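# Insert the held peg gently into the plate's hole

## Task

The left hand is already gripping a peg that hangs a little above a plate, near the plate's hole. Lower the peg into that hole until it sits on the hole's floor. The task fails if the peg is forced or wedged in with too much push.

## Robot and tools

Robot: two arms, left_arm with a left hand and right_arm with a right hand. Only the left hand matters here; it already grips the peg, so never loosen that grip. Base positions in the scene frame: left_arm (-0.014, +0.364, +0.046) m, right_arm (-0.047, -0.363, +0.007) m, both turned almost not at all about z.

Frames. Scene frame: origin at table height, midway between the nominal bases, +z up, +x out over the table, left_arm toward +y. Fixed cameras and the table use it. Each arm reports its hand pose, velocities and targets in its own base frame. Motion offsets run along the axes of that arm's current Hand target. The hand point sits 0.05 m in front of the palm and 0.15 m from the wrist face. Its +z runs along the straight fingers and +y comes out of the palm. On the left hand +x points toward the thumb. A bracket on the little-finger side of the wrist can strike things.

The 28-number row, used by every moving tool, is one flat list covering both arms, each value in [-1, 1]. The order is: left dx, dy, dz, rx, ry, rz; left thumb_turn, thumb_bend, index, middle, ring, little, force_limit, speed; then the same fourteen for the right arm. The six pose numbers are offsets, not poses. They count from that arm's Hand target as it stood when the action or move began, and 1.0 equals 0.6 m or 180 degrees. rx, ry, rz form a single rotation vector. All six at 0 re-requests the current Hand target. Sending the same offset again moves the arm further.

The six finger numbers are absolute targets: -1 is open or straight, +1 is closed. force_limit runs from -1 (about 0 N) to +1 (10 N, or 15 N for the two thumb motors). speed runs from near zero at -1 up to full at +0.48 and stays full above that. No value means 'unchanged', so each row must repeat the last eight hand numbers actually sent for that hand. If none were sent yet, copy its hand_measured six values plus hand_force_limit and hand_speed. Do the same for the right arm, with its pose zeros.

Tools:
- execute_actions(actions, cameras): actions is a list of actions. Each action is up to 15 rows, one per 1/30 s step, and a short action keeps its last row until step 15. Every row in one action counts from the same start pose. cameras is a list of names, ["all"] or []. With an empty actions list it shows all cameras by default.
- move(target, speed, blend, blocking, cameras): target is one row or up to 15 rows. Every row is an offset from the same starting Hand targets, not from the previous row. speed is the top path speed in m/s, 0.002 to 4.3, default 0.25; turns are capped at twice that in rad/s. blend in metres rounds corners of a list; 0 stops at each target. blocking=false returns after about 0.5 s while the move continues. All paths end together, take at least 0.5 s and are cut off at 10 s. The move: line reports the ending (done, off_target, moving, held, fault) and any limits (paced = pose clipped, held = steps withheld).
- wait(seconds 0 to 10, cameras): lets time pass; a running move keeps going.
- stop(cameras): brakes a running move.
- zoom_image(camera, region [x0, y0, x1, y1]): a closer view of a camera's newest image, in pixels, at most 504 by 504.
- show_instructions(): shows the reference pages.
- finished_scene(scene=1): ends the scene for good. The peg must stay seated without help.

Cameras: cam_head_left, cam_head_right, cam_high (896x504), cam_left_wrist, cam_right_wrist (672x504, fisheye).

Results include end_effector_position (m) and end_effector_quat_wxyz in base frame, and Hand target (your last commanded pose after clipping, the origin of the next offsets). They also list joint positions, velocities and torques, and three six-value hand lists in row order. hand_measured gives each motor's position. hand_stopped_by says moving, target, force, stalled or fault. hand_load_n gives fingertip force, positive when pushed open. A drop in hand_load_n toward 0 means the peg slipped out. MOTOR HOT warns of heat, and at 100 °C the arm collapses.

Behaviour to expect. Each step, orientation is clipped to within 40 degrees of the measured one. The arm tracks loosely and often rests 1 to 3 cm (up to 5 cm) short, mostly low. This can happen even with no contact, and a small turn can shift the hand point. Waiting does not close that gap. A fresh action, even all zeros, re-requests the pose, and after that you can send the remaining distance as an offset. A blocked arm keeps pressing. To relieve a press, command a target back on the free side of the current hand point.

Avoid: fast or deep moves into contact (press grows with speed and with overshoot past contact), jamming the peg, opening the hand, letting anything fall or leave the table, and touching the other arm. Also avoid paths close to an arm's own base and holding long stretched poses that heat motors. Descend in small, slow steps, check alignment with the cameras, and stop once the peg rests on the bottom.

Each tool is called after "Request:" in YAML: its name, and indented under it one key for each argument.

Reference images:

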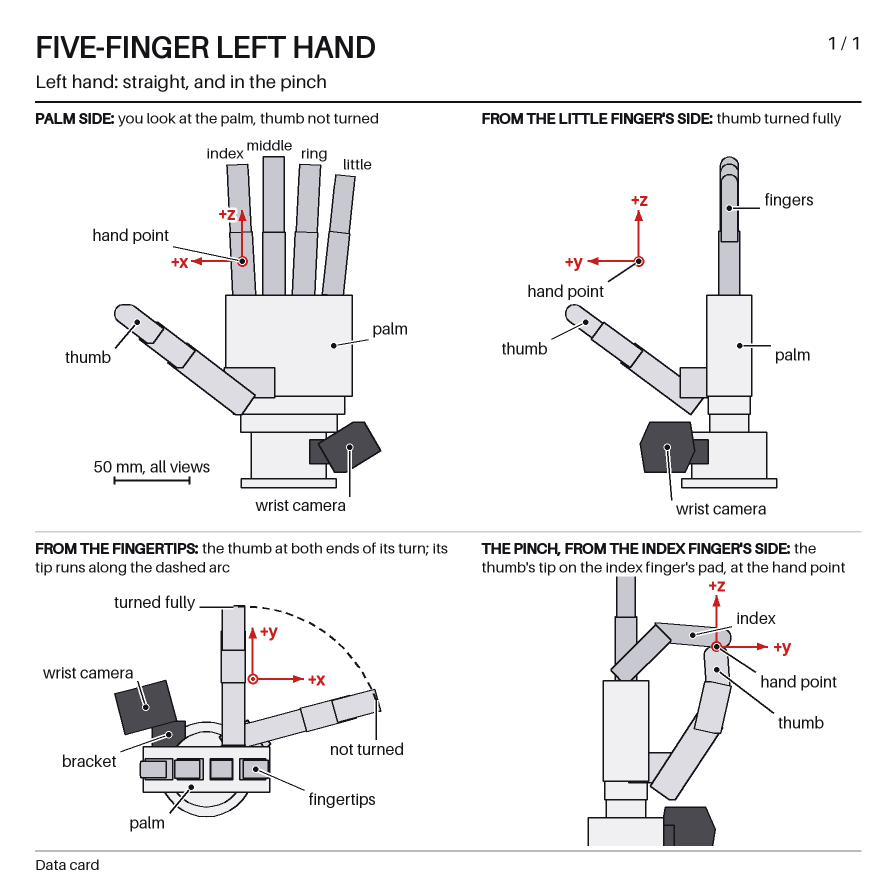

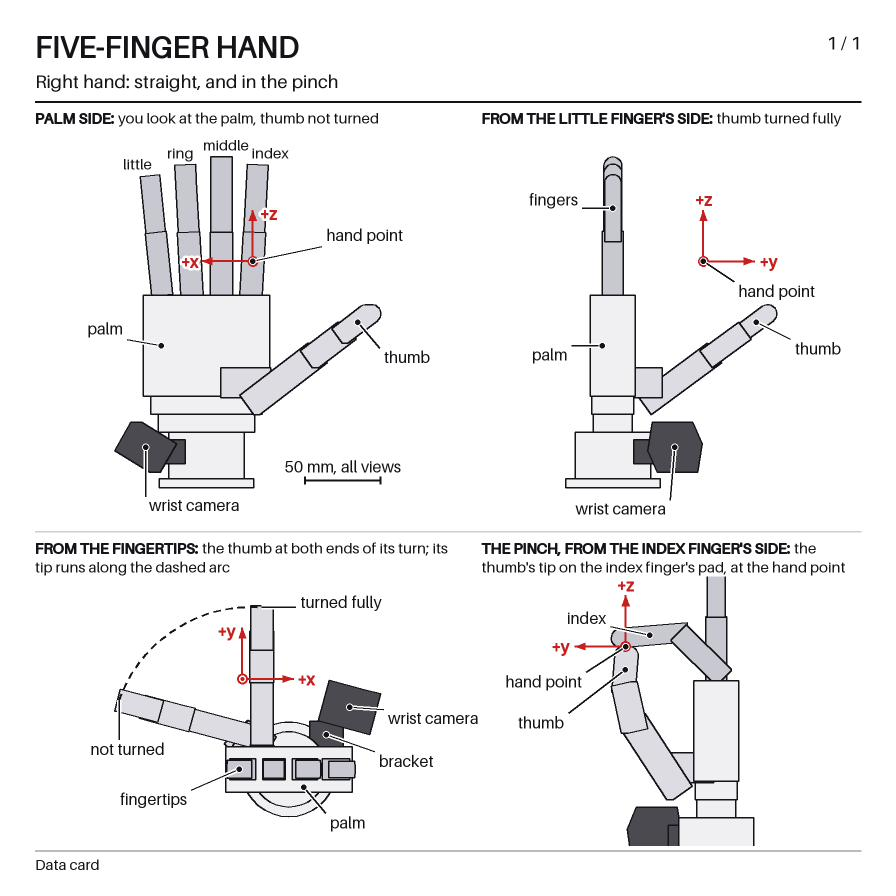

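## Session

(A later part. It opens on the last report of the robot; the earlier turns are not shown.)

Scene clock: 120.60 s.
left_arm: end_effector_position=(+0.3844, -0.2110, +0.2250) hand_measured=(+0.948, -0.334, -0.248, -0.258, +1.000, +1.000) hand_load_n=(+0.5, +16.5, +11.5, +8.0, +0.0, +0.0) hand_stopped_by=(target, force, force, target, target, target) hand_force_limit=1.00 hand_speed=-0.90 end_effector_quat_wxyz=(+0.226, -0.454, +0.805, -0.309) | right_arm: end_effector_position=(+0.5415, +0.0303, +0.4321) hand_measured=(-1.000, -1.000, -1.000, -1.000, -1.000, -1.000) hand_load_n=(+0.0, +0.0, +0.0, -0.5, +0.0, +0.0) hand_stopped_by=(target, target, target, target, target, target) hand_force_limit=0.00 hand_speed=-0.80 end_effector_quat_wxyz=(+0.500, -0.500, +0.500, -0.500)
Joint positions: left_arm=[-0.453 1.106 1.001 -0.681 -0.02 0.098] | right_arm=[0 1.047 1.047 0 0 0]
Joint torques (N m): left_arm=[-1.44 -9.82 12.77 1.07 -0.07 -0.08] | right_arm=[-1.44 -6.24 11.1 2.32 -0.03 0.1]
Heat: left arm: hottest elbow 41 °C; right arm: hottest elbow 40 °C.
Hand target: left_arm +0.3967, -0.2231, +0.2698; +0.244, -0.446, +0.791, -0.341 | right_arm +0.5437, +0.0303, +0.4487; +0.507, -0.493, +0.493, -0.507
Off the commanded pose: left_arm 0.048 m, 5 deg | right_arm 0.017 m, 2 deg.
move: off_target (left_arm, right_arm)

Request:
move:
  target:
    - [0.0113,0.1045,0.0896,0,0,0,0.948,-0.326,-0.246,-0.256,1,1,1,-0.9,0,0,0,0,0,0,-1,-1,-1,-1,-1,-1,0,-0.8]
    - [0.0142,0.1365,0.1105,0,0,0,0.948,-0.326,-0.246,-0.256,1,1,1,-0.9,0,0,0,0,0,0,-1,-1,-1,-1,-1,-1,0,-0.8]
  speed: [0.06,0.015]
  blend: [0.005,0]
  cameras: ["cam_left_wrist"]

Request:
zoom_image:
  camera: "cam_left_wrist"
  region: [165, 130, 215, 190]

Request:
zoom_image:
  camera: "cam_left_wrist"
  region: [170, 190, 240, 270]

Scene clock: 124.37 s.
left_arm: end_effector_position=(+0.3945, -0.2159, +0.1708) hand_measured=(+0.948, -0.334, -0.248, -0.258, +1.000, +1.000) hand_load_n=(+0.0, +16.0, +11.0, +8.0, +0.0, +0.0) hand_stopped_by=(target, force, force, target, target, target) hand_force_limit=1.00 hand_speed=-0.90 end_effector_quat_wxyz=(+0.247, -0.447, +0.791, -0.338) | right_arm: end_effector_position=(+0.5415, +0.0303, +0.4321) hand_measured=(-1.000, -1.000, -1.000, -1.000, -1.000, -1.000) hand_load_n=(-0.5, +0.0, +0.0, +0.0, +0.0, +0.0) hand_stopped_by=(target, target, target, target, target, target) hand_force_limit=0.00 hand_speed=-0.80 end_effector_quat_wxyz=(+0.500, -0.500, +0.500, -0.500)
Joint positions: left_arm=[-0.454 1.124 0.837 -0.421 -0.021 0.098] | right_arm=[0 1.047 1.047 0 0 0]
Joint torques (N m): left_arm=[-1.44 -7.41 6.74 2.44 -0.07 -0.09] | right_arm=[-1.38 -6.36 11.07 2.32 -0.01 0.1]
Heat: left arm: hottest elbow 42 °C; right arm: hottest elbow 40 °C.
Hand target: left_arm +0.3941, -0.2215, +0.1640; +0.244, -0.446, +0.791, -0.340 | right_arm +0.5437, +0.0303, +0.4487; +0.507, -0.493, +0.493, -0.507
Off the commanded pose: left_arm 0.009 m, 0 deg | right_arm 0.017 m, 2 deg.
move: off_target (right_arm)
Images, in order (width x height): cam_left_wrist 672x504.

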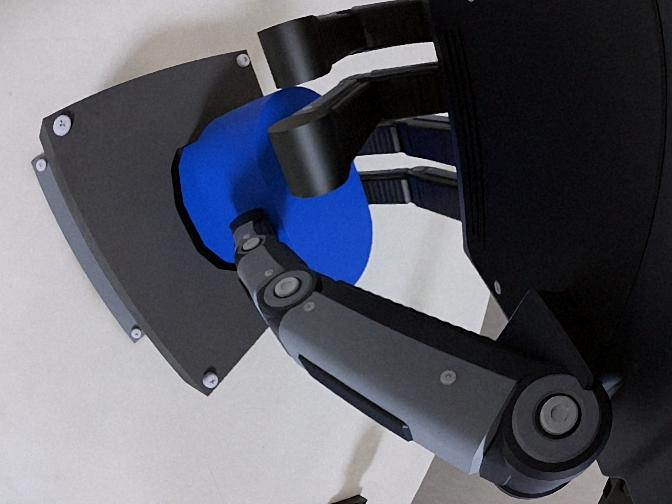

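Scaled by 8.400 from the camera's 672x504 image, which has a finer 960x720 frame.

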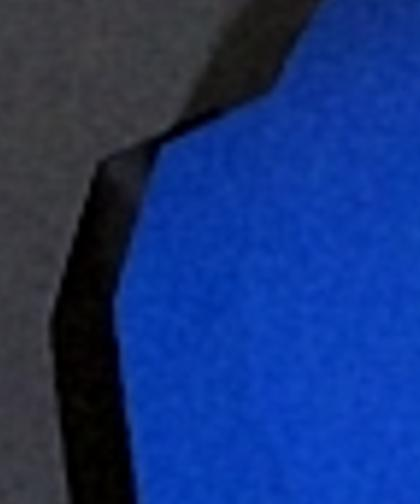

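Scaled by 6.300 from the camera's 672x504 image, which has a finer 960x720 frame.

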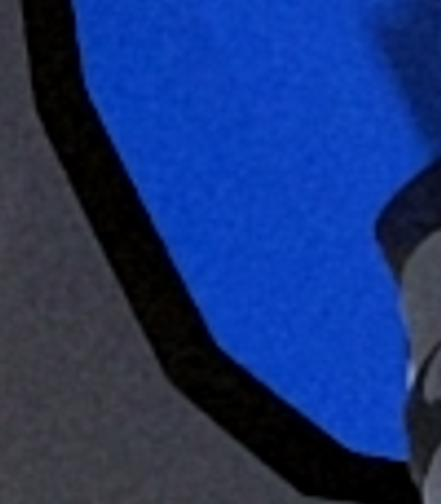

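Request:
move:
  target: [-0.0143,-0.1393,-0.1082,-0.0127,0,0,0.948,-0.326,-0.246,-0.256,1,1,1,-0.9,0,0,0,0,0,0,-1,-1,-1,-1,-1,-1,0,-0.8]
  speed: 0.08
  cameras: ["cam_left_wrist"]

Request:
zoom_image:
  camera: "cam_left_wrist"
  region: [165, 130, 215, 190]

Request:
zoom_image:
  camera: "cam_left_wrist"
  region: [170, 190, 240, 270]

Request:
zoom_image:
  camera: "cam_left_wrist"
  region: [250, 80, 330, 160]

Scene clock: 127.97 s.
left_arm: end_effector_position=(+0.3856, -0.2116, +0.2315) hand_measured=(+0.948, -0.334, -0.248, -0.258, +1.000, +1.000) hand_load_n=(+0.5, +16.0, +11.5, +8.0, +0.0, +0.0) hand_stopped_by=(target, force, force, target, target, target) hand_force_limit=1.00 hand_speed=-0.90 end_effector_quat_wxyz=(+0.220, -0.458, +0.808, -0.298) | right_arm: end_effector_position=(+0.5415, +0.0303, +0.4321) hand_measured=(-1.000, -1.000, -1.000, -1.000, -1.000, -1.000) hand_load_n=(-0.5, +0.0, +0.0, +0.0, +0.0, +0.0) hand_stopped_by=(target, target, target, target, target, target) hand_force_limit=0.00 hand_speed=-0.80 end_effector_quat_wxyz=(+0.500, -0.500, +0.500, -0.500)
Joint positions: left_arm=[-0.455 1.124 1.042 -0.73 -0.025 0.095] | right_arm=[0 1.047 1.047 0 0 0]
Joint torques (N m): left_arm=[-1.55 -9.05 12.71 1.07 -0.08 -0.08] | right_arm=[-1.44 -6.24 11.11 2.35 -0.02 0.1]
Heat: left arm: hottest elbow 42 °C; right arm: hottest elbow 41 °C.
Hand target: left_arm +0.3985, -0.2241, +0.2702; +0.235, -0.451, +0.797, -0.325 | right_arm +0.5437, +0.0303, +0.4487; +0.507, -0.493, +0.493, -0.507
Off the commanded pose: left_arm 0.043 m, 4 deg | right_arm 0.017 m, 2 deg.
move: off_target (left_arm, right_arm)
Images, in order (width x height): cam_left_wrist 672x504.

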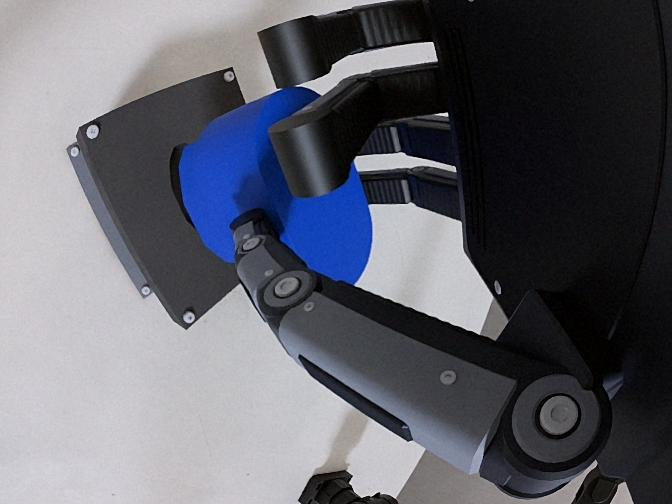

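Scaled by 8.400 from the camera's 672x504 image, which has a finer 960x720 frame.

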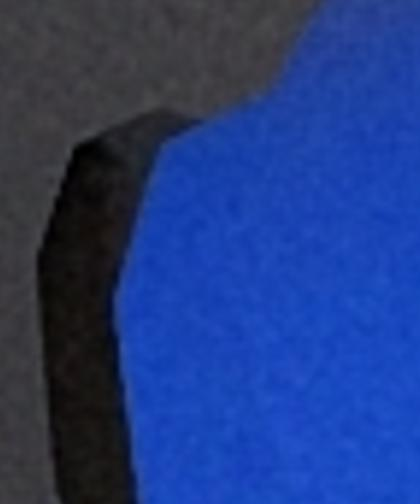

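Scaled by 6.300 from the camera's 672x504 image, which has a finer 960x720 frame.

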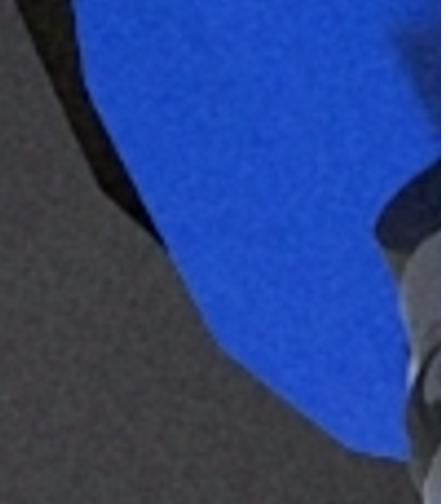

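Scaled by 6.300 from the camera's 672x504 image, which has a finer 960x720 frame.

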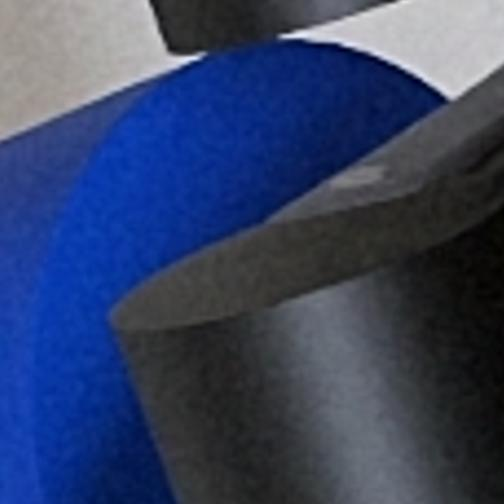

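Request:
move:
  target:
    - [0.0113,0.1017,0.0944,0,0,0,0.948,-0.326,-0.246,-0.256,1,1,1,-0.9,0,0,0,0,0,0,-1,-1,-1,-1,-1,-1,0,-0.8]
    - [0.0128,0.1207,0.1078,0,0,0,0.948,-0.326,-0.246,-0.256,1,1,1,-0.9,0,0,0,0,0,0,-1,-1,-1,-1,-1,-1,0,-0.8]
  speed: [0.06,0.02]
  blend: [0.005,0]
  cameras: ["cam_left_wrist"]

Request:
zoom_image:
  camera: "cam_left_wrist"
  region: [165, 130, 215, 190]

Request:
zoom_image:
  camera: "cam_left_wrist"
  region: [170, 190, 240, 270]

Scene clock: 130.97 s.
left_arm: end_effector_position=(+0.3944, -0.2160, +0.1738) hand_measured=(+0.948, -0.334, -0.248, -0.258, +1.000, +1.000) hand_load_n=(+0.0, +16.5, +11.0, +8.0, +0.0, +0.5) hand_stopped_by=(target, force, force, target, target, target) hand_force_limit=1.00 hand_speed=-0.90 end_effector_quat_wxyz=(+0.233, -0.453, +0.800, -0.317) | right_arm: end_effector_position=(+0.5415, +0.0303, +0.4321) hand_measured=(-1.000, -1.000, -1.000, -1.000, -1.000, -1.000) hand_load_n=(+0.0, +0.0, +0.0, +0.0, +0.0, +0.0) hand_stopped_by=(target, target, target, target, target, target) hand_force_limit=0.00 hand_speed=-0.80 end_effector_quat_wxyz=(+0.500, -0.500, +0.500, -0.500)
Joint positions: left_arm=[-0.456 1.15 0.888 -0.5 -0.026 0.095] | right_arm=[0 1.047 1.047 0 0 0]
Joint torques (N m): left_arm=[-1.2 -8.29 7.27 2.56 -0.05 -0.07] | right_arm=[-1.32 -6.3 11.08 2.3 -0.03 0.1]
Heat: left arm: hottest elbow 42 °C; right arm: hottest elbow 41 °C.
Hand target: left_arm +0.3969, -0.2230, +0.1727; +0.235, -0.451, +0.798, -0.325 | right_arm +0.5437, +0.0303, +0.4487; +0.507, -0.493, +0.493, -0.507
Off the commanded pose: left_arm 0.007 m, 1 deg | right_arm 0.017 m, 2 deg.
move: off_target (right_arm)
Images, in order (width x height): cam_left_wrist 672x504.

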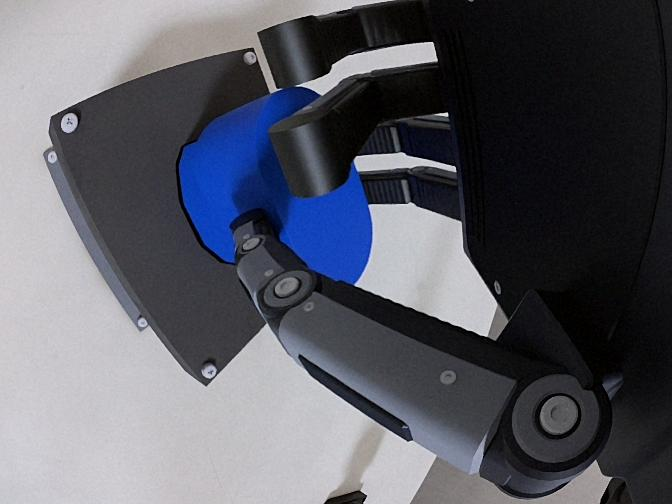

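Scaled by 8.400 from the camera's 672x504 image, which has a finer 960x720 frame.

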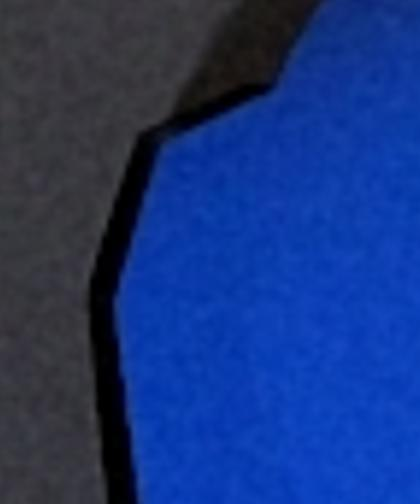

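Scaled by 6.300 from the camera's 672x504 image, which has a finer 960x720 frame.

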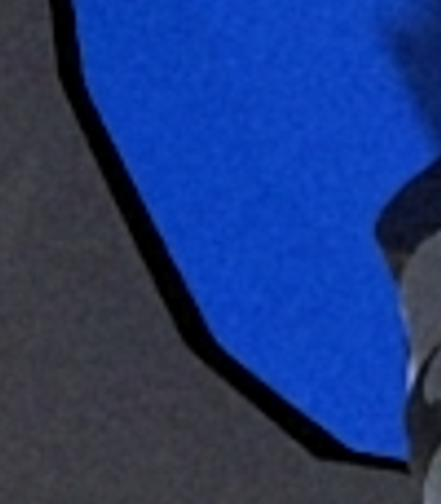

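Request:
move:
  target: [-0.0128,-0.121,-0.1077,0,0,0,0.948,-0.326,-0.246,-0.256,1,1,1,-0.9,0,0,0,0,0,0,-1,-1,-1,-1,-1,-1,0,-0.8]
  speed: 0.08

Scene clock: 133.17 s.
left_arm: end_effector_position=(+0.3865, -0.2122, +0.2262) hand_measured=(+0.948, -0.334, -0.248, -0.258, +1.000, +1.000) hand_load_n=(+0.0, +16.5, +11.0, +8.0, +0.0, +0.0) hand_stopped_by=(target, force, force, target, target, target) hand_force_limit=1.00 hand_speed=-0.90 end_effector_quat_wxyz=(+0.217, -0.459, +0.810, -0.293) | right_arm: end_effector_position=(+0.5415, +0.0303, +0.4321) hand_measured=(-1.000, -1.000, -1.000, -1.000, -1.000, -1.000) hand_load_n=(+0.0, -0.5, +0.0, +0.0, -0.5, +0.0) hand_stopped_by=(target, target, target, target, target, target) hand_force_limit=0.00 hand_speed=-0.80 end_effector_quat_wxyz=(+0.500, -0.500, +0.500, -0.500)
Joint positions: left_arm=[-0.456 1.136 1.041 -0.73 -0.026 0.095] | right_arm=[0 1.047 1.047 0 0 0]
Joint torques (N m): left_arm=[-1.32 -10.17 12.67 1.03 -0.05 -0.07] | right_arm=[-1.44 -6.3 11.08 2.3 -0.02 0.1]
Heat: left arm: hottest elbow 42 °C; right arm: hottest elbow 41 °C.
Hand target: left_arm +0.3987, -0.2243, +0.2702; +0.235, -0.451, +0.797, -0.325 | right_arm +0.5437, +0.0303, +0.4487; +0.507, -0.493, +0.493, -0.507
Off the commanded pose: left_arm 0.047 m, 5 deg | right_arm 0.017 m, 2 deg.
move: off_target (left_arm, right_arm)

Request:
move:
  target:
    - [0.0113,0.1017,0.0944,0,0,0,0.948,-0.326,-0.246,-0.256,1,1,1,-0.9,0,0,0,0,0,0,-1,-1,-1,-1,-1,-1,0,-0.8]
    - [0.0140,0.1332,0.1163,0,0,0,0.948,-0.326,-0.246,-0.256,1,1,1,-0.9,0,0,0,0,0,0,-1,-1,-1,-1,-1,-1,0,-0.8]
  speed: [0.06,0.015]
  blend: [0.005,0]
  cameras: ["cam_left_wrist"]

Request:
zoom_image:
  camera: "cam_left_wrist"
  region: [165, 130, 215, 190]

Request:
zoom_image:
  camera: "cam_left_wrist"
  region: [170, 190, 240, 270]

Scene clock: 136.80 s.
left_arm: end_effector_position=(+0.3965, -0.2170, +0.1710) hand_measured=(+0.948, -0.334, -0.248, -0.258, +1.000, +1.000) hand_load_n=(+0.0, +16.0, +11.0, +8.0, +0.0, +0.0) hand_stopped_by=(target, force, force, target, target, target) hand_force_limit=1.00 hand_speed=-0.90 end_effector_quat_wxyz=(+0.237, -0.452, +0.797, -0.323) | right_arm: end_effector_position=(+0.5415, +0.0303, +0.4321) hand_measured=(-1.000, -1.000, -1.000, -1.000, -1.000, -1.000) hand_load_n=(-0.5, +0.0, +0.0, +0.0, +0.0, +0.0) hand_stopped_by=(target, target, target, target, target, target) hand_force_limit=0.00 hand_speed=-0.80 end_effector_quat_wxyz=(+0.500, -0.500, +0.500, -0.500)
Joint positions: left_arm=[-0.456 1.151 0.874 -0.47 -0.026 0.095] | right_arm=[0 1.047 1.047 0 0 0]
Joint torques (N m): left_arm=[-1.44 -8 6.78 2.29 -0.06 -0.07] | right_arm=[-1.32 -6.18 11.07 2.33 -0.02 0.1]
Heat: left arm: hottest elbow 42 °C; right arm: hottest elbow 41 °C.
Hand target: left_arm +0.3960, -0.2224, +0.1639; +0.235, -0.451, +0.797, -0.325 | right_arm +0.5437, +0.0303, +0.4487; +0.507, -0.493, +0.493, -0.507
Off the commanded pose: left_arm 0.009 m, 0 deg | right_arm 0.017 m, 2 deg.
move: off_target (right_arm)
Images, in order (width x height): cam_left_wrist 672x504.

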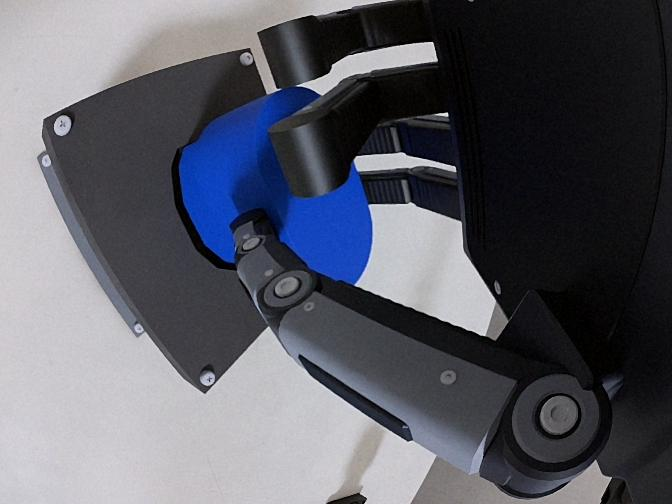

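Scaled by 8.400 from the camera's 672x504 image, which has a finer 960x720 frame.

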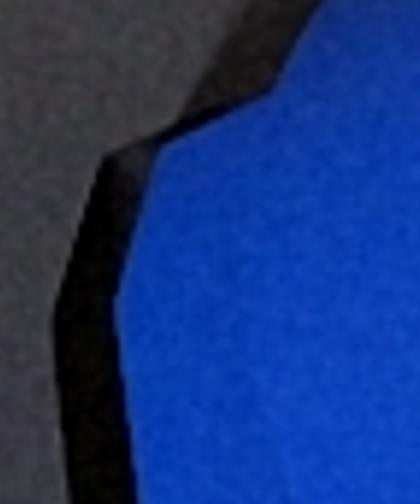

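Scaled by 6.300 from the camera's 672x504 image, which has a finer 960x720 frame.

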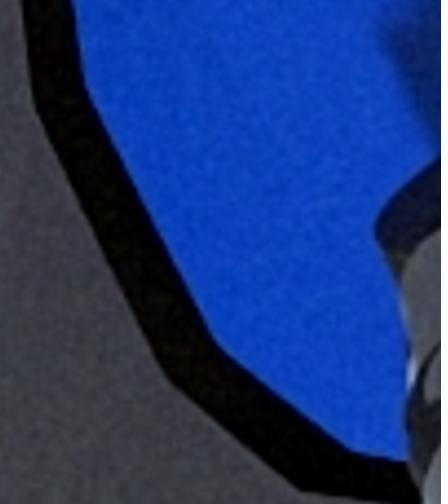

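Request:
zoom_image:
  camera: "cam_left_wrist"
  region: [40, 100, 90, 150]

Request:
zoom_image:
  camera: "cam_left_wrist"
  region: [220, 35, 270, 85]

Request:
zoom_image:
  camera: "cam_left_wrist"
  region: [185, 355, 235, 405]

Request:
zoom_image:
  camera: "cam_left_wrist"
  region: [165, 140, 205, 180]

Request:
zoom_image:
  camera: "cam_left_wrist"
  region: [165, 180, 205, 220]

Request:
zoom_image:
  camera: "cam_left_wrist"
  region: [190, 235, 240, 285]

Scaled by 10.080 from the camera's 672x504 image, which has a finer 960x720 frame.

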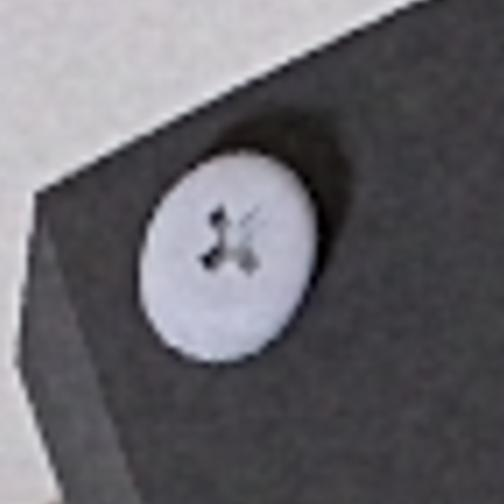

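Scaled by 10.080 from the camera's 672x504 image, which has a finer 960x720 frame.

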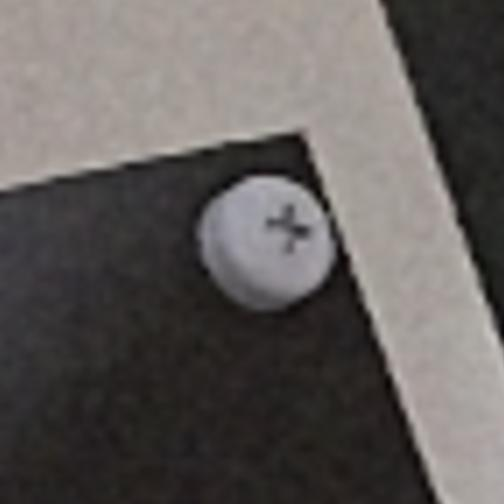

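Scaled by 10.080 from the camera's 672x504 image, which has a finer 960x720 frame.

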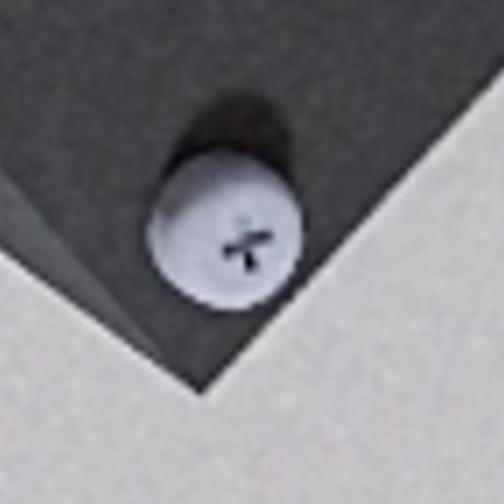

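Scaled by 12.600 from the camera's 672x504 image, which has a finer 960x720 frame.

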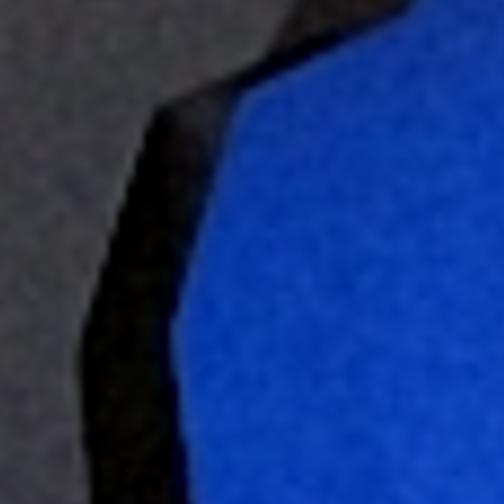

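Scaled by 12.600 from the camera's 672x504 image, which has a finer 960x720 frame.

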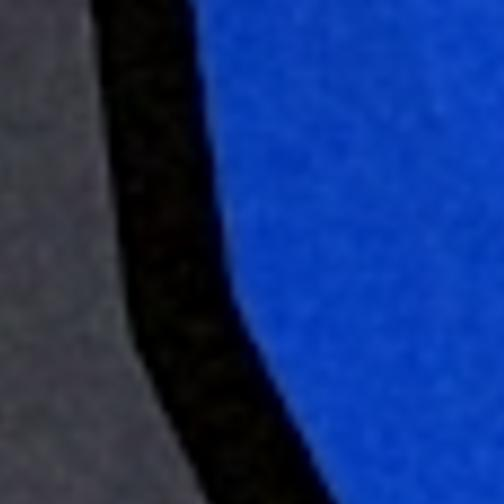

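Scaled by 10.080 from the camera's 672x504 image, which has a finer 960x720 frame.

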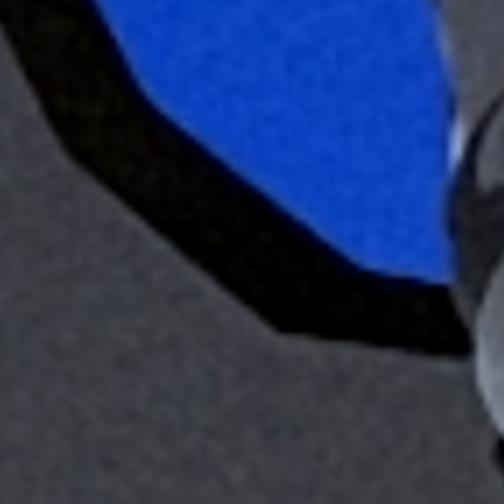

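Request:
move:
  target: [-0.0140,-0.1332,-0.1163,-0.0002,0.0098,0.0051,0.948,-0.326,-0.246,-0.256,1,1,1,-0.9,0,0,0,0,0,0,-1,-1,-1,-1,-1,-1,0,-0.8]
  speed: 0.08
  cameras: ["cam_left_wrist"]

Request:
zoom_image:
  camera: "cam_left_wrist"
  region: [165, 130, 215, 190]

Request:
zoom_image:
  camera: "cam_left_wrist"
  region: [190, 225, 240, 275]

Scene clock: 144.93 s.
left_arm: end_effector_position=(+0.3839, -0.2181, +0.2269) hand_measured=(+0.948, -0.334, -0.248, -0.258, +1.000, +1.000) hand_load_n=(+0.5, +16.0, +11.0, +8.0, +0.0, +0.0) hand_stopped_by=(target, force, force, target, target, target) hand_force_limit=1.00 hand_speed=-0.90 end_effector_quat_wxyz=(+0.204, -0.451, +0.815, -0.301) | right_arm: end_effector_position=(+0.5415, +0.0303, +0.4321) hand_measured=(-1.000, -1.000, -1.000, -1.000, -1.000, -1.000) hand_load_n=(+0.0, +0.0, +0.0, +0.0, +0.0, +0.0) hand_stopped_by=(target, target, target, target, target, target) hand_force_limit=0.00 hand_speed=-0.80 end_effector_quat_wxyz=(+0.500, -0.500, +0.500, -0.500)
Joint positions: left_arm=[-0.456 1.14 1.046 -0.733 0.009 0.1] | right_arm=[0 1.047 1.047 0 0 0]
Joint velocities: left_arm=[within noise] | right_arm=[-0.015 -0.015 0.017 -0.007 0.051 0.154]
Joint torques (N m): left_arm=[-0.38 -10.17 12.67 1.02 0.09 0.1] | right_arm=[-1.44 -6.18 11.08 2.3 -0.02 0.1]
Heat: left arm: hottest elbow 42 °C; right arm: hottest elbow 41 °C.
Hand target: left_arm +0.3988, -0.2243, +0.2703; +0.225, -0.440, +0.805, -0.329 | right_arm +0.5437, +0.0303, +0.4487; +0.507, -0.493, +0.493, -0.507
Off the commanded pose: left_arm 0.046 m, 5 deg | right_arm 0.017 m, 2 deg.
move: off_target (left_arm, right_arm)
Images, in order (width x height): cam_left_wrist 672x504.

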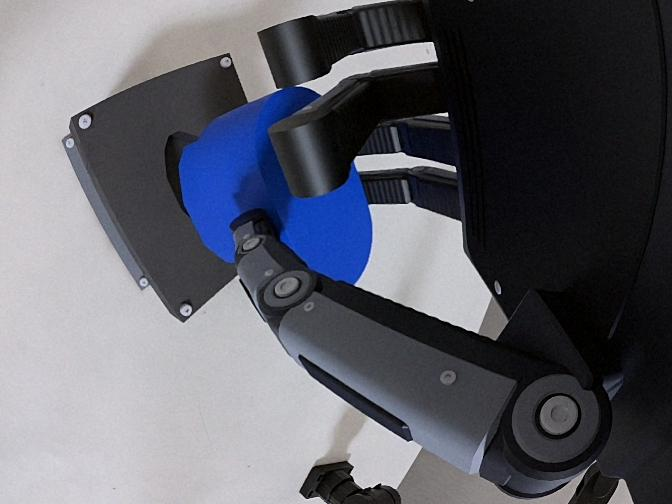

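Scaled by 8.400 from the camera's 672x504 image, which has a finer 960x720 frame.

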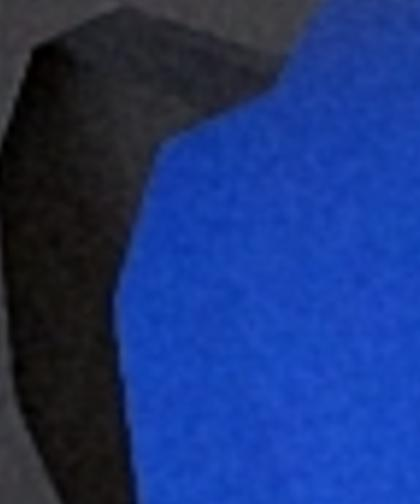

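Scaled by 10.080 from the camera's 672x504 image, which has a finer 960x720 frame.

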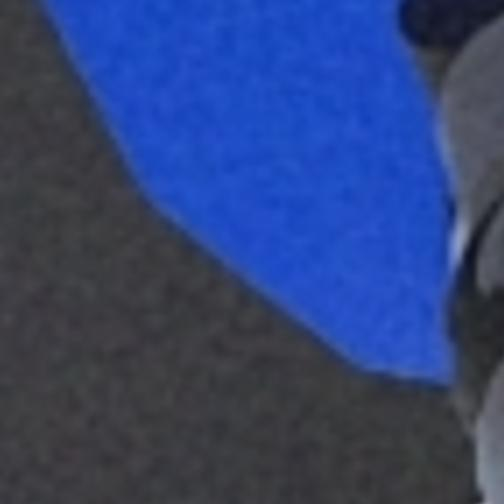

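Request:
move:
  target: [-0.0215,0.0010,0.0012,0,0,0,0.948,-0.326,-0.246,-0.256,1,1,1,-0.9,0,0,0,0,0,0,-1,-1,-1,-1,-1,-1,0,-0.8]
  speed: 0.04
  cameras: ["cam_left_wrist"]

Scene clock: 146.33 s.
left_arm: end_effector_position=(+0.3875, -0.2104, +0.2270) hand_measured=(+0.948, -0.334, -0.248, -0.258, +1.000, +1.000) hand_load_n=(+0.5, +16.0, +11.5, +8.0, +0.0, +0.0) hand_stopped_by=(target, force, force, target, target, target) hand_force_limit=1.00 hand_speed=-0.90 end_effector_quat_wxyz=(+0.202, -0.449, +0.817, -0.302) | right_arm: end_effector_position=(+0.5415, +0.0303, +0.4321) hand_measured=(-1.000, -1.000, -1.000, -1.000, -1.000, -1.000) hand_load_n=(+0.0, +0.0, +0.0, +0.0, +0.0, +0.0) hand_stopped_by=(target, target, target, target, target, target) hand_force_limit=0.00 hand_speed=-0.80 end_effector_quat_wxyz=(+0.500, -0.500, +0.500, -0.500)
Joint positions: left_arm=[-0.429 1.14 1.046 -0.733 0.035 0.124] | right_arm=[0 1.047 1.047 0 0 0]
Joint torques (N m): left_arm=[0.15 -9.93 12.82 1.03 0.11 0.11] | right_arm=[-1.38 -6.18 11.12 2.32 -0.03 0.1]
Heat: left arm: hottest elbow 42 °C; right arm: hottest elbow 41 °C.
Hand target: left_arm +0.4056, -0.2132, +0.2703; +0.225, -0.440, +0.805, -0.329 | right_arm +0.5437, +0.0303, +0.4487; +0.507, -0.493, +0.493, -0.507
Off the commanded pose: left_arm 0.047 m, 4 deg | right_arm 0.017 m, 2 deg.
move: off_target (left_arm, right_arm)
Images, in order (width x height): cam_left_wrist 672x504.

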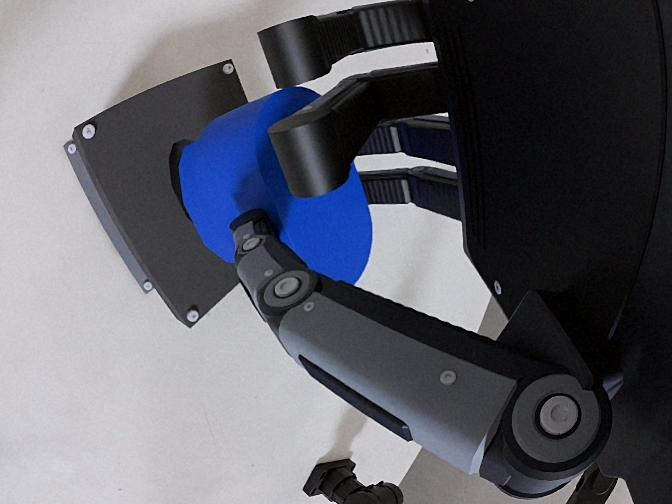

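Request:
move:
  target:
    - [0.0101,0.1015,0.0953,0,0,0,0.948,-0.326,-0.246,-0.256,1,1,1,-0.9,0,0,0,0,0,0,-1,-1,-1,-1,-1,-1,0,-0.8]
    - [0.0117,0.1203,0.1088,0,0,0,0.948,-0.326,-0.246,-0.256,1,1,1,-0.9,0,0,0,0,0,0,-1,-1,-1,-1,-1,-1,0,-0.8]
  speed: [0.06,0.02]
  blend: [0.005,0]
  cameras: ["cam_left_wrist"]

Request:
zoom_image:
  camera: "cam_left_wrist"
  region: [165, 130, 215, 180]

Request:
zoom_image:
  camera: "cam_left_wrist"
  region: [165, 180, 215, 230]

Request:
zoom_image:
  camera: "cam_left_wrist"
  region: [190, 225, 240, 275]

Scene clock: 149.43 s.
left_arm: end_effector_position=(+0.3967, -0.2149, +0.1741) hand_measured=(+0.948, -0.334, -0.248, -0.258, +1.000, +1.000) hand_load_n=(+0.5, +16.5, +11.0, +8.0, +0.0, +0.0) hand_stopped_by=(target, force, force, target, target, target) hand_force_limit=1.00 hand_speed=-0.90 end_effector_quat_wxyz=(+0.218, -0.442, +0.807, -0.325) | right_arm: end_effector_position=(+0.5415, +0.0303, +0.4321) hand_measured=(-1.000, -1.000, -1.000, -1.000, -1.000, -1.000) hand_load_n=(+0.0, +0.0, +0.0, -0.5, +0.0, +0.0) hand_stopped_by=(target, target, target, target, target, target) hand_force_limit=0.00 hand_speed=-0.80 end_effector_quat_wxyz=(+0.500, -0.500, +0.500, -0.500)
Joint positions: left_arm=[-0.429 1.16 0.897 -0.503 0.037 0.125] | right_arm=[0 1.047 1.047 0 0 0]
Joint torques (N m): left_arm=[0.32 -8.35 7.25 2.59 0.12 0.11] | right_arm=[-1.38 -6.24 11.1 2.3 -0.02 0.1]
Heat: left arm: hottest elbow 43 °C; right arm: hottest elbow 41 °C.
Hand target: left_arm +0.4040, -0.2123, +0.1726; +0.225, -0.440, +0.805, -0.329 | right_arm +0.5437, +0.0303, +0.4487; +0.507, -0.493, +0.493, -0.507
Off the commanded pose: left_arm 0.008 m, 1 deg | right_arm 0.017 m, 2 deg.
move: off_target (right_arm)
Images, in order (width x height): cam_left_wrist 672x504.

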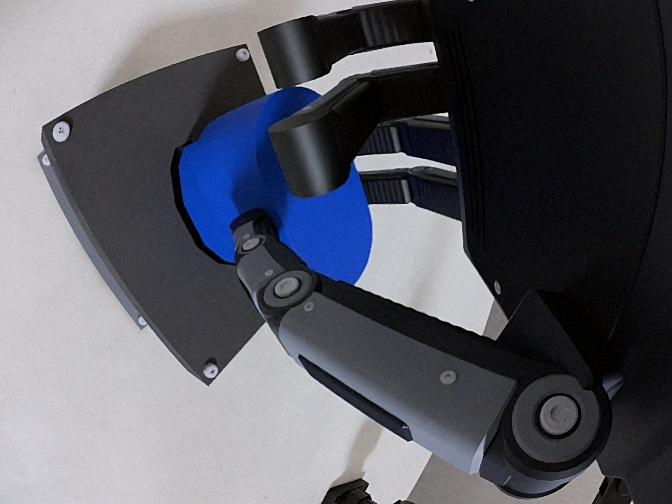

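Scaled by 10.080 from the camera's 672x504 image, which has a finer 960x720 frame.

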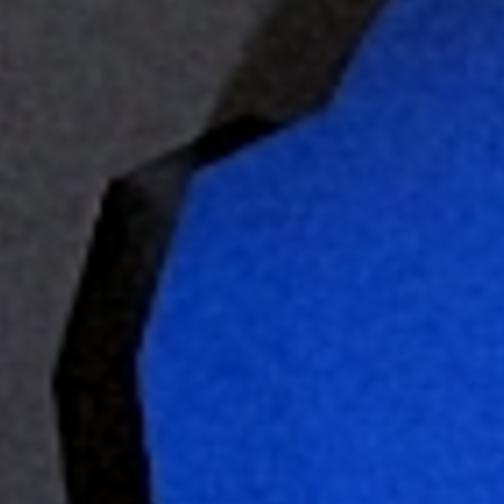

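Scaled by 10.080 from the camera's 672x504 image, which has a finer 960x720 frame.

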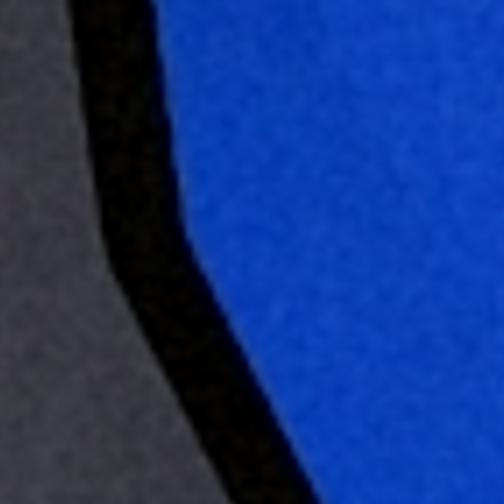

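Scaled by 10.080 from the camera's 672x504 image, which has a finer 960x720 frame.

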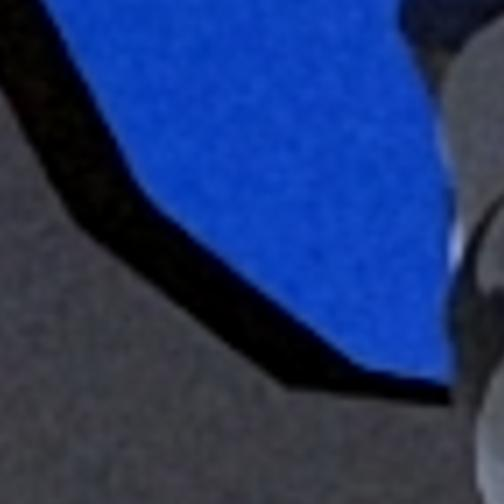

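Request:
move:
  target: [-0.0127,-0.1178,-0.1117,0,0,0,0.948,-0.326,-0.246,-0.256,1,1,1,-0.9,0,0,0,0,0,0,-1,-1,-1,-1,-1,-1,0,-0.8]
  speed: 0.08

Scene clock: 152.57 s.
left_arm: end_effector_position=(+0.3867, -0.2098, +0.2267) hand_measured=(+0.948, -0.334, -0.248, -0.258, +1.000, +1.000) hand_load_n=(+0.5, +16.5, +11.5, +8.0, +0.0, +0.0) hand_stopped_by=(target, force, force, target, target, target) hand_force_limit=1.00 hand_speed=-0.90 end_effector_quat_wxyz=(+0.201, -0.447, +0.818, -0.302) | right_arm: end_effector_position=(+0.5415, +0.0303, +0.4321) hand_measured=(-1.000, -1.000, -1.000, -1.000, -1.000, -1.000) hand_load_n=(+0.0, +0.0, +0.0, +0.0, +0.0, +0.0) hand_stopped_by=(target, target, target, target, target, target) hand_force_limit=0.00 hand_speed=-0.80 end_effector_quat_wxyz=(+0.500, -0.500, +0.500, -0.500)
Joint positions: left_arm=[-0.427 1.139 1.045 -0.735 0.038 0.127] | right_arm=[0 1.047 1.047 0 0 0]
Joint torques (N m): left_arm=[0.15 -10.17 12.71 1.1 0.1 0.1] | right_arm=[-1.38 -6.3 11.1 2.32 -0.01 0.1]
Heat: left arm: hottest elbow 43 °C; right arm: hottest elbow 41 °C.
Hand target: left_arm +0.4038, -0.2115, +0.2705; +0.225, -0.440, +0.805, -0.329 | right_arm +0.5437, +0.0303, +0.4487; +0.507, -0.493, +0.493, -0.507
Off the commanded pose: left_arm 0.047 m, 5 deg | right_arm 0.017 m, 2 deg.
move: off_target (left_arm, right_arm)

Request:
move:
  target:
    - [0.0101,0.1015,0.0953,0,0,0,0.948,-0.326,-0.246,-0.256,1,1,1,-0.9,0,0,0,0,0,0,-1,-1,-1,-1,-1,-1,0,-0.8]
    - [0.0117,0.1203,0.1088,0,0,0,0.948,-0.326,-0.246,-0.256,1,1,1,-0.9,0,0,0,0,0,0,-1,-1,-1,-1,-1,-1,0,-0.8]
  speed: [0.06,0.02]
  blend: [0.005,0]
  cameras: ["cam_left_wrist"]

Request:
zoom_image:
  camera: "cam_left_wrist"
  region: [165, 130, 215, 180]

Request:
zoom_image:
  camera: "cam_left_wrist"
  region: [165, 180, 215, 230]

Request:
zoom_image:
  camera: "cam_left_wrist"
  region: [190, 225, 240, 275]

Scene clock: 155.43 s.
left_arm: end_effector_position=(+0.3952, -0.2131, +0.1744) hand_measured=(+0.948, -0.334, -0.248, -0.258, +1.000, +1.000) hand_load_n=(+0.5, +16.5, +11.5, +8.0, +0.0, +0.0) hand_stopped_by=(target, force, force, target, target, target) hand_force_limit=1.00 hand_speed=-0.90 end_effector_quat_wxyz=(+0.218, -0.441, +0.807, -0.325) | right_arm: end_effector_position=(+0.5415, +0.0303, +0.4321) hand_measured=(-1.000, -1.000, -1.000, -1.000, -1.000, -1.000) hand_load_n=(+0.0, +0.0, +0.0, +0.0, +0.0, +0.0) hand_stopped_by=(target, target, target, target, target, target) hand_force_limit=0.00 hand_speed=-0.80 end_effector_quat_wxyz=(+0.500, -0.500, +0.500, -0.500)
Joint positions: left_arm=[-0.426 1.154 0.892 -0.505 0.038 0.128] | right_arm=[0 1.047 1.047 0 0 0]
Joint torques (N m): left_arm=[0.03 -8.35 7.24 2.55 0.11 0.11] | right_arm=[-1.44 -6.24 11.1 2.33 -0.02 0.1]
Heat: left arm: hottest elbow 42 °C; right arm: hottest elbow 41 °C.
Hand target: left_arm +0.4025, -0.2106, +0.1729; +0.225, -0.440, +0.805, -0.329 | right_arm +0.5437, +0.0303, +0.4487; +0.507, -0.493, +0.493, -0.507
Off the commanded pose: left_arm 0.008 m, 1 deg | right_arm 0.017 m, 2 deg.
move: off_target (right_arm)
Images, in order (width x height): cam_left_wrist 672x504.

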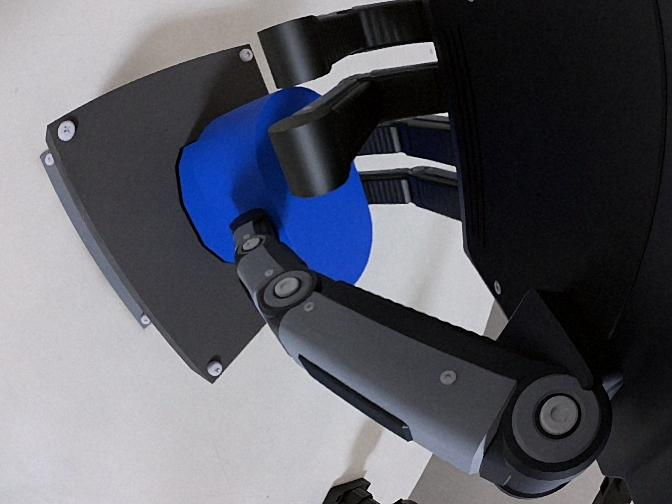

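Scaled by 10.080 from the camera's 672x504 image, which has a finer 960x720 frame.

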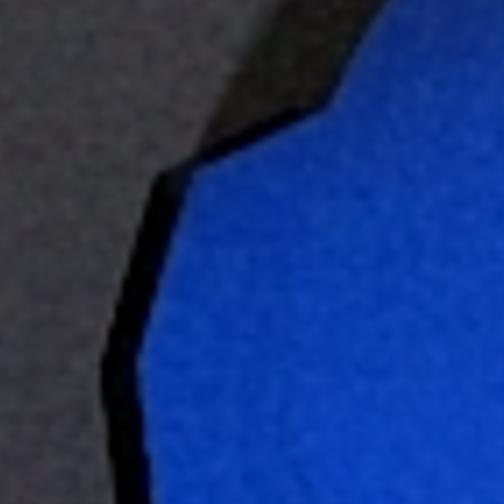

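Scaled by 10.080 from the camera's 672x504 image, which has a finer 960x720 frame.

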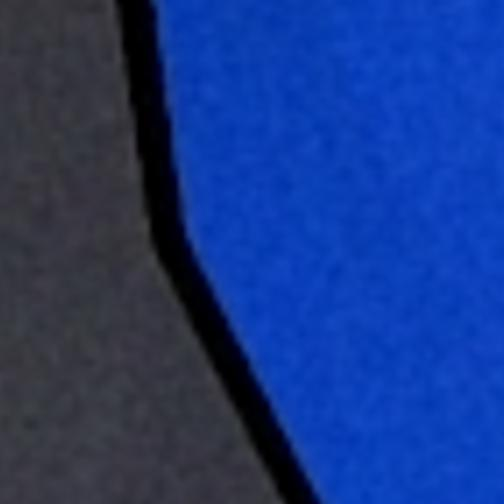

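Scaled by 10.080 from the camera's 672x504 image, which has a finer 960x720 frame.

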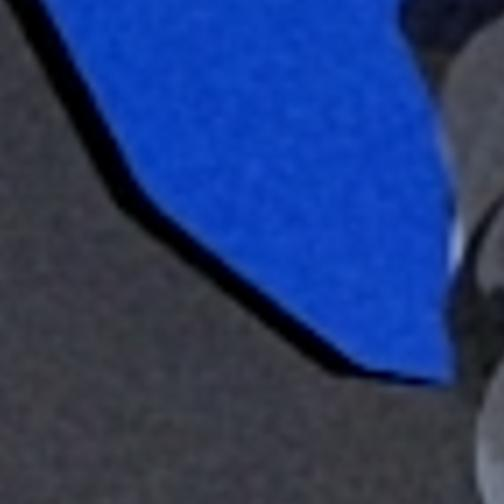

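Request:
move:
  target: [-0.0117,-0.1203,-0.1088,0,0,0,0.948,-0.326,-0.246,-0.256,1,1,1,-0.9,0,0,0,0,0,0,-1,-1,-1,-1,-1,-1,0,-0.8]
  speed: 0.08

Request:
move:
  target:
    - [0.0101,0.1015,0.0953,0,0,0,0.948,-0.326,-0.246,-0.256,1,1,1,-0.9,0,0,0,0,0,0,-1,-1,-1,-1,-1,-1,0,-0.8]
    - [0.0128,0.1333,0.1178,0,0,0,0.948,-0.326,-0.246,-0.256,1,1,1,-0.9,0,0,0,0,0,0,-1,-1,-1,-1,-1,-1,0,-0.8]
  speed: [0.06,0.02]
  blend: [0.005,0]
  cameras: ["cam_left_wrist"]

Request:
zoom_image:
  camera: "cam_left_wrist"
  region: [165, 130, 215, 180]

Request:
zoom_image:
  camera: "cam_left_wrist"
  region: [190, 225, 240, 275]

Scene clock: 158.63 s.
left_arm: end_effector_position=(+0.3869, -0.2093, +0.2268) hand_measured=(+0.948, -0.334, -0.248, -0.258, +1.000, +1.000) hand_load_n=(+0.0, +16.0, +11.5, +8.0, +0.0, +0.0) hand_stopped_by=(target, force, force, target, target, target) hand_force_limit=1.00 hand_speed=-0.90 end_effector_quat_wxyz=(+0.201, -0.447, +0.818, -0.302) | right_arm: end_effector_position=(+0.5415, +0.0303, +0.4321) hand_measured=(-1.000, -1.000, -1.000, -1.000, -1.000, -1.000) hand_load_n=(+0.0, +0.0, +0.0, +0.0, +0.0, +0.0) hand_stopped_by=(target, target, target, target, target, target) hand_force_limit=0.00 hand_speed=-0.80 end_effector_quat_wxyz=(+0.500, -0.500, +0.500, -0.500)
Joint positions: left_arm=[-0.426 1.139 1.045 -0.735 0.039 0.129] | right_arm=[0 1.047 1.047 0 0 0]
Joint torques (N m): left_arm=[0.03 -10.17 12.67 1.01 0.05 0.08] | right_arm=[-1.38 -6.42 11.07 2.3 -0.02 0.1]
Heat: left arm: hottest elbow 42 °C; right arm: hottest elbow 41 °C.
Hand target: left_arm +0.4038, -0.2115, +0.2704; +0.225, -0.440, +0.805, -0.329 | right_arm +0.5437, +0.0303, +0.4487; +0.507, -0.493, +0.493, -0.507
Off the commanded pose: left_arm 0.047 m, 5 deg | right_arm 0.017 m, 2 deg.
move: off_target (left_arm, right_arm)

Scene clock: 161.63 s.
left_arm: end_effector_position=(+0.3938, -0.2124, +0.1648) hand_measured=(+0.948, -0.334, -0.248, -0.258, +1.000, +1.000) hand_load_n=(+0.0, +16.0, +11.5, +8.0, +0.0, +0.0) hand_stopped_by=(target, force, force, target, target, target) hand_force_limit=1.00 hand_speed=-0.90 end_effector_quat_wxyz=(+0.218, -0.441, +0.808, -0.325) | right_arm: end_effector_position=(+0.5415, +0.0303, +0.4321) hand_measured=(-1.000, -1.000, -1.000, -1.000, -1.000, -1.000) hand_load_n=(-0.5, +0.0, +0.0, +0.0, +0.0, +0.0) hand_stopped_by=(target, target, target, target, target, target) hand_force_limit=0.00 hand_speed=-0.80 end_effector_quat_wxyz=(+0.500, -0.500, +0.500, -0.500)
Joint positions: left_arm=[-0.425 1.158 0.87 -0.479 0.039 0.129] | right_arm=[0 1.047 1.047 0 0 0]
Joint torques (N m): left_arm=[0.03 -8.23 7.23 2.61 0.11 0.1] | right_arm=[-1.44 -6.18 11.08 2.33 -0.03 0.1]
Heat: left arm: hottest elbow 42 °C; right arm: hottest elbow 41 °C.
Hand target: left_arm +0.4011, -0.2099, +0.1633; +0.225, -0.440, +0.805, -0.329 | right_arm +0.5437, +0.0303, +0.4487; +0.507, -0.493, +0.493, -0.507
Off the commanded pose: left_arm 0.008 m, 1 deg | right_arm 0.017 m, 2 deg.
move: off_target (right_arm)
Images, in order (width x height): cam_left_wrist 672x504.

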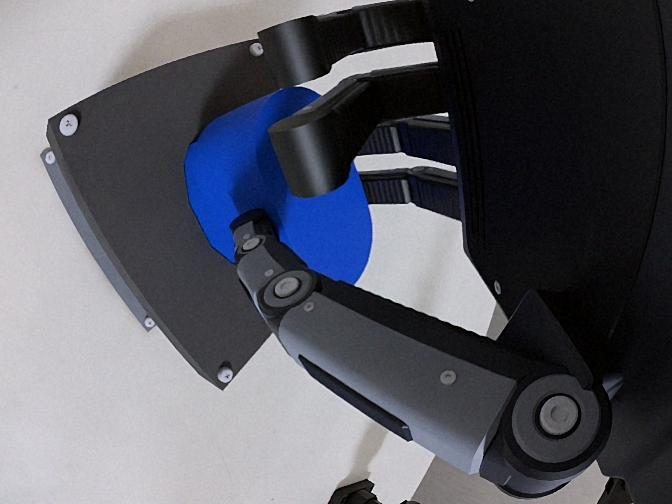

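Scaled by 10.080 from the camera's 672x504 image, which has a finer 960x720 frame.

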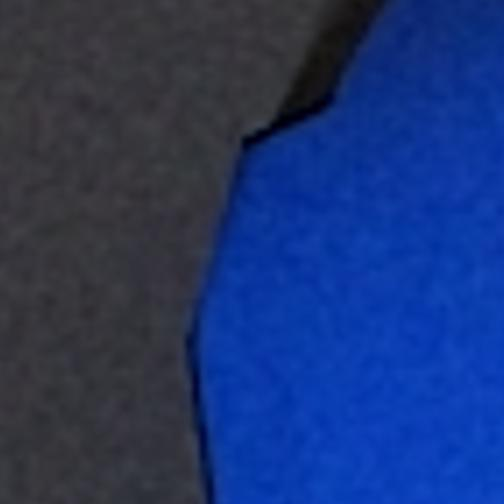

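Scaled by 10.080 from the camera's 672x504 image, which has a finer 960x720 frame.

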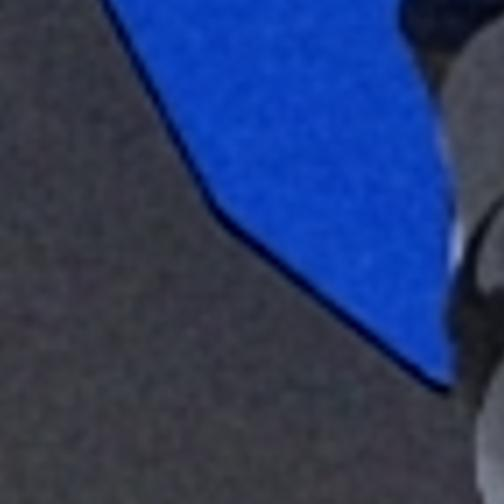

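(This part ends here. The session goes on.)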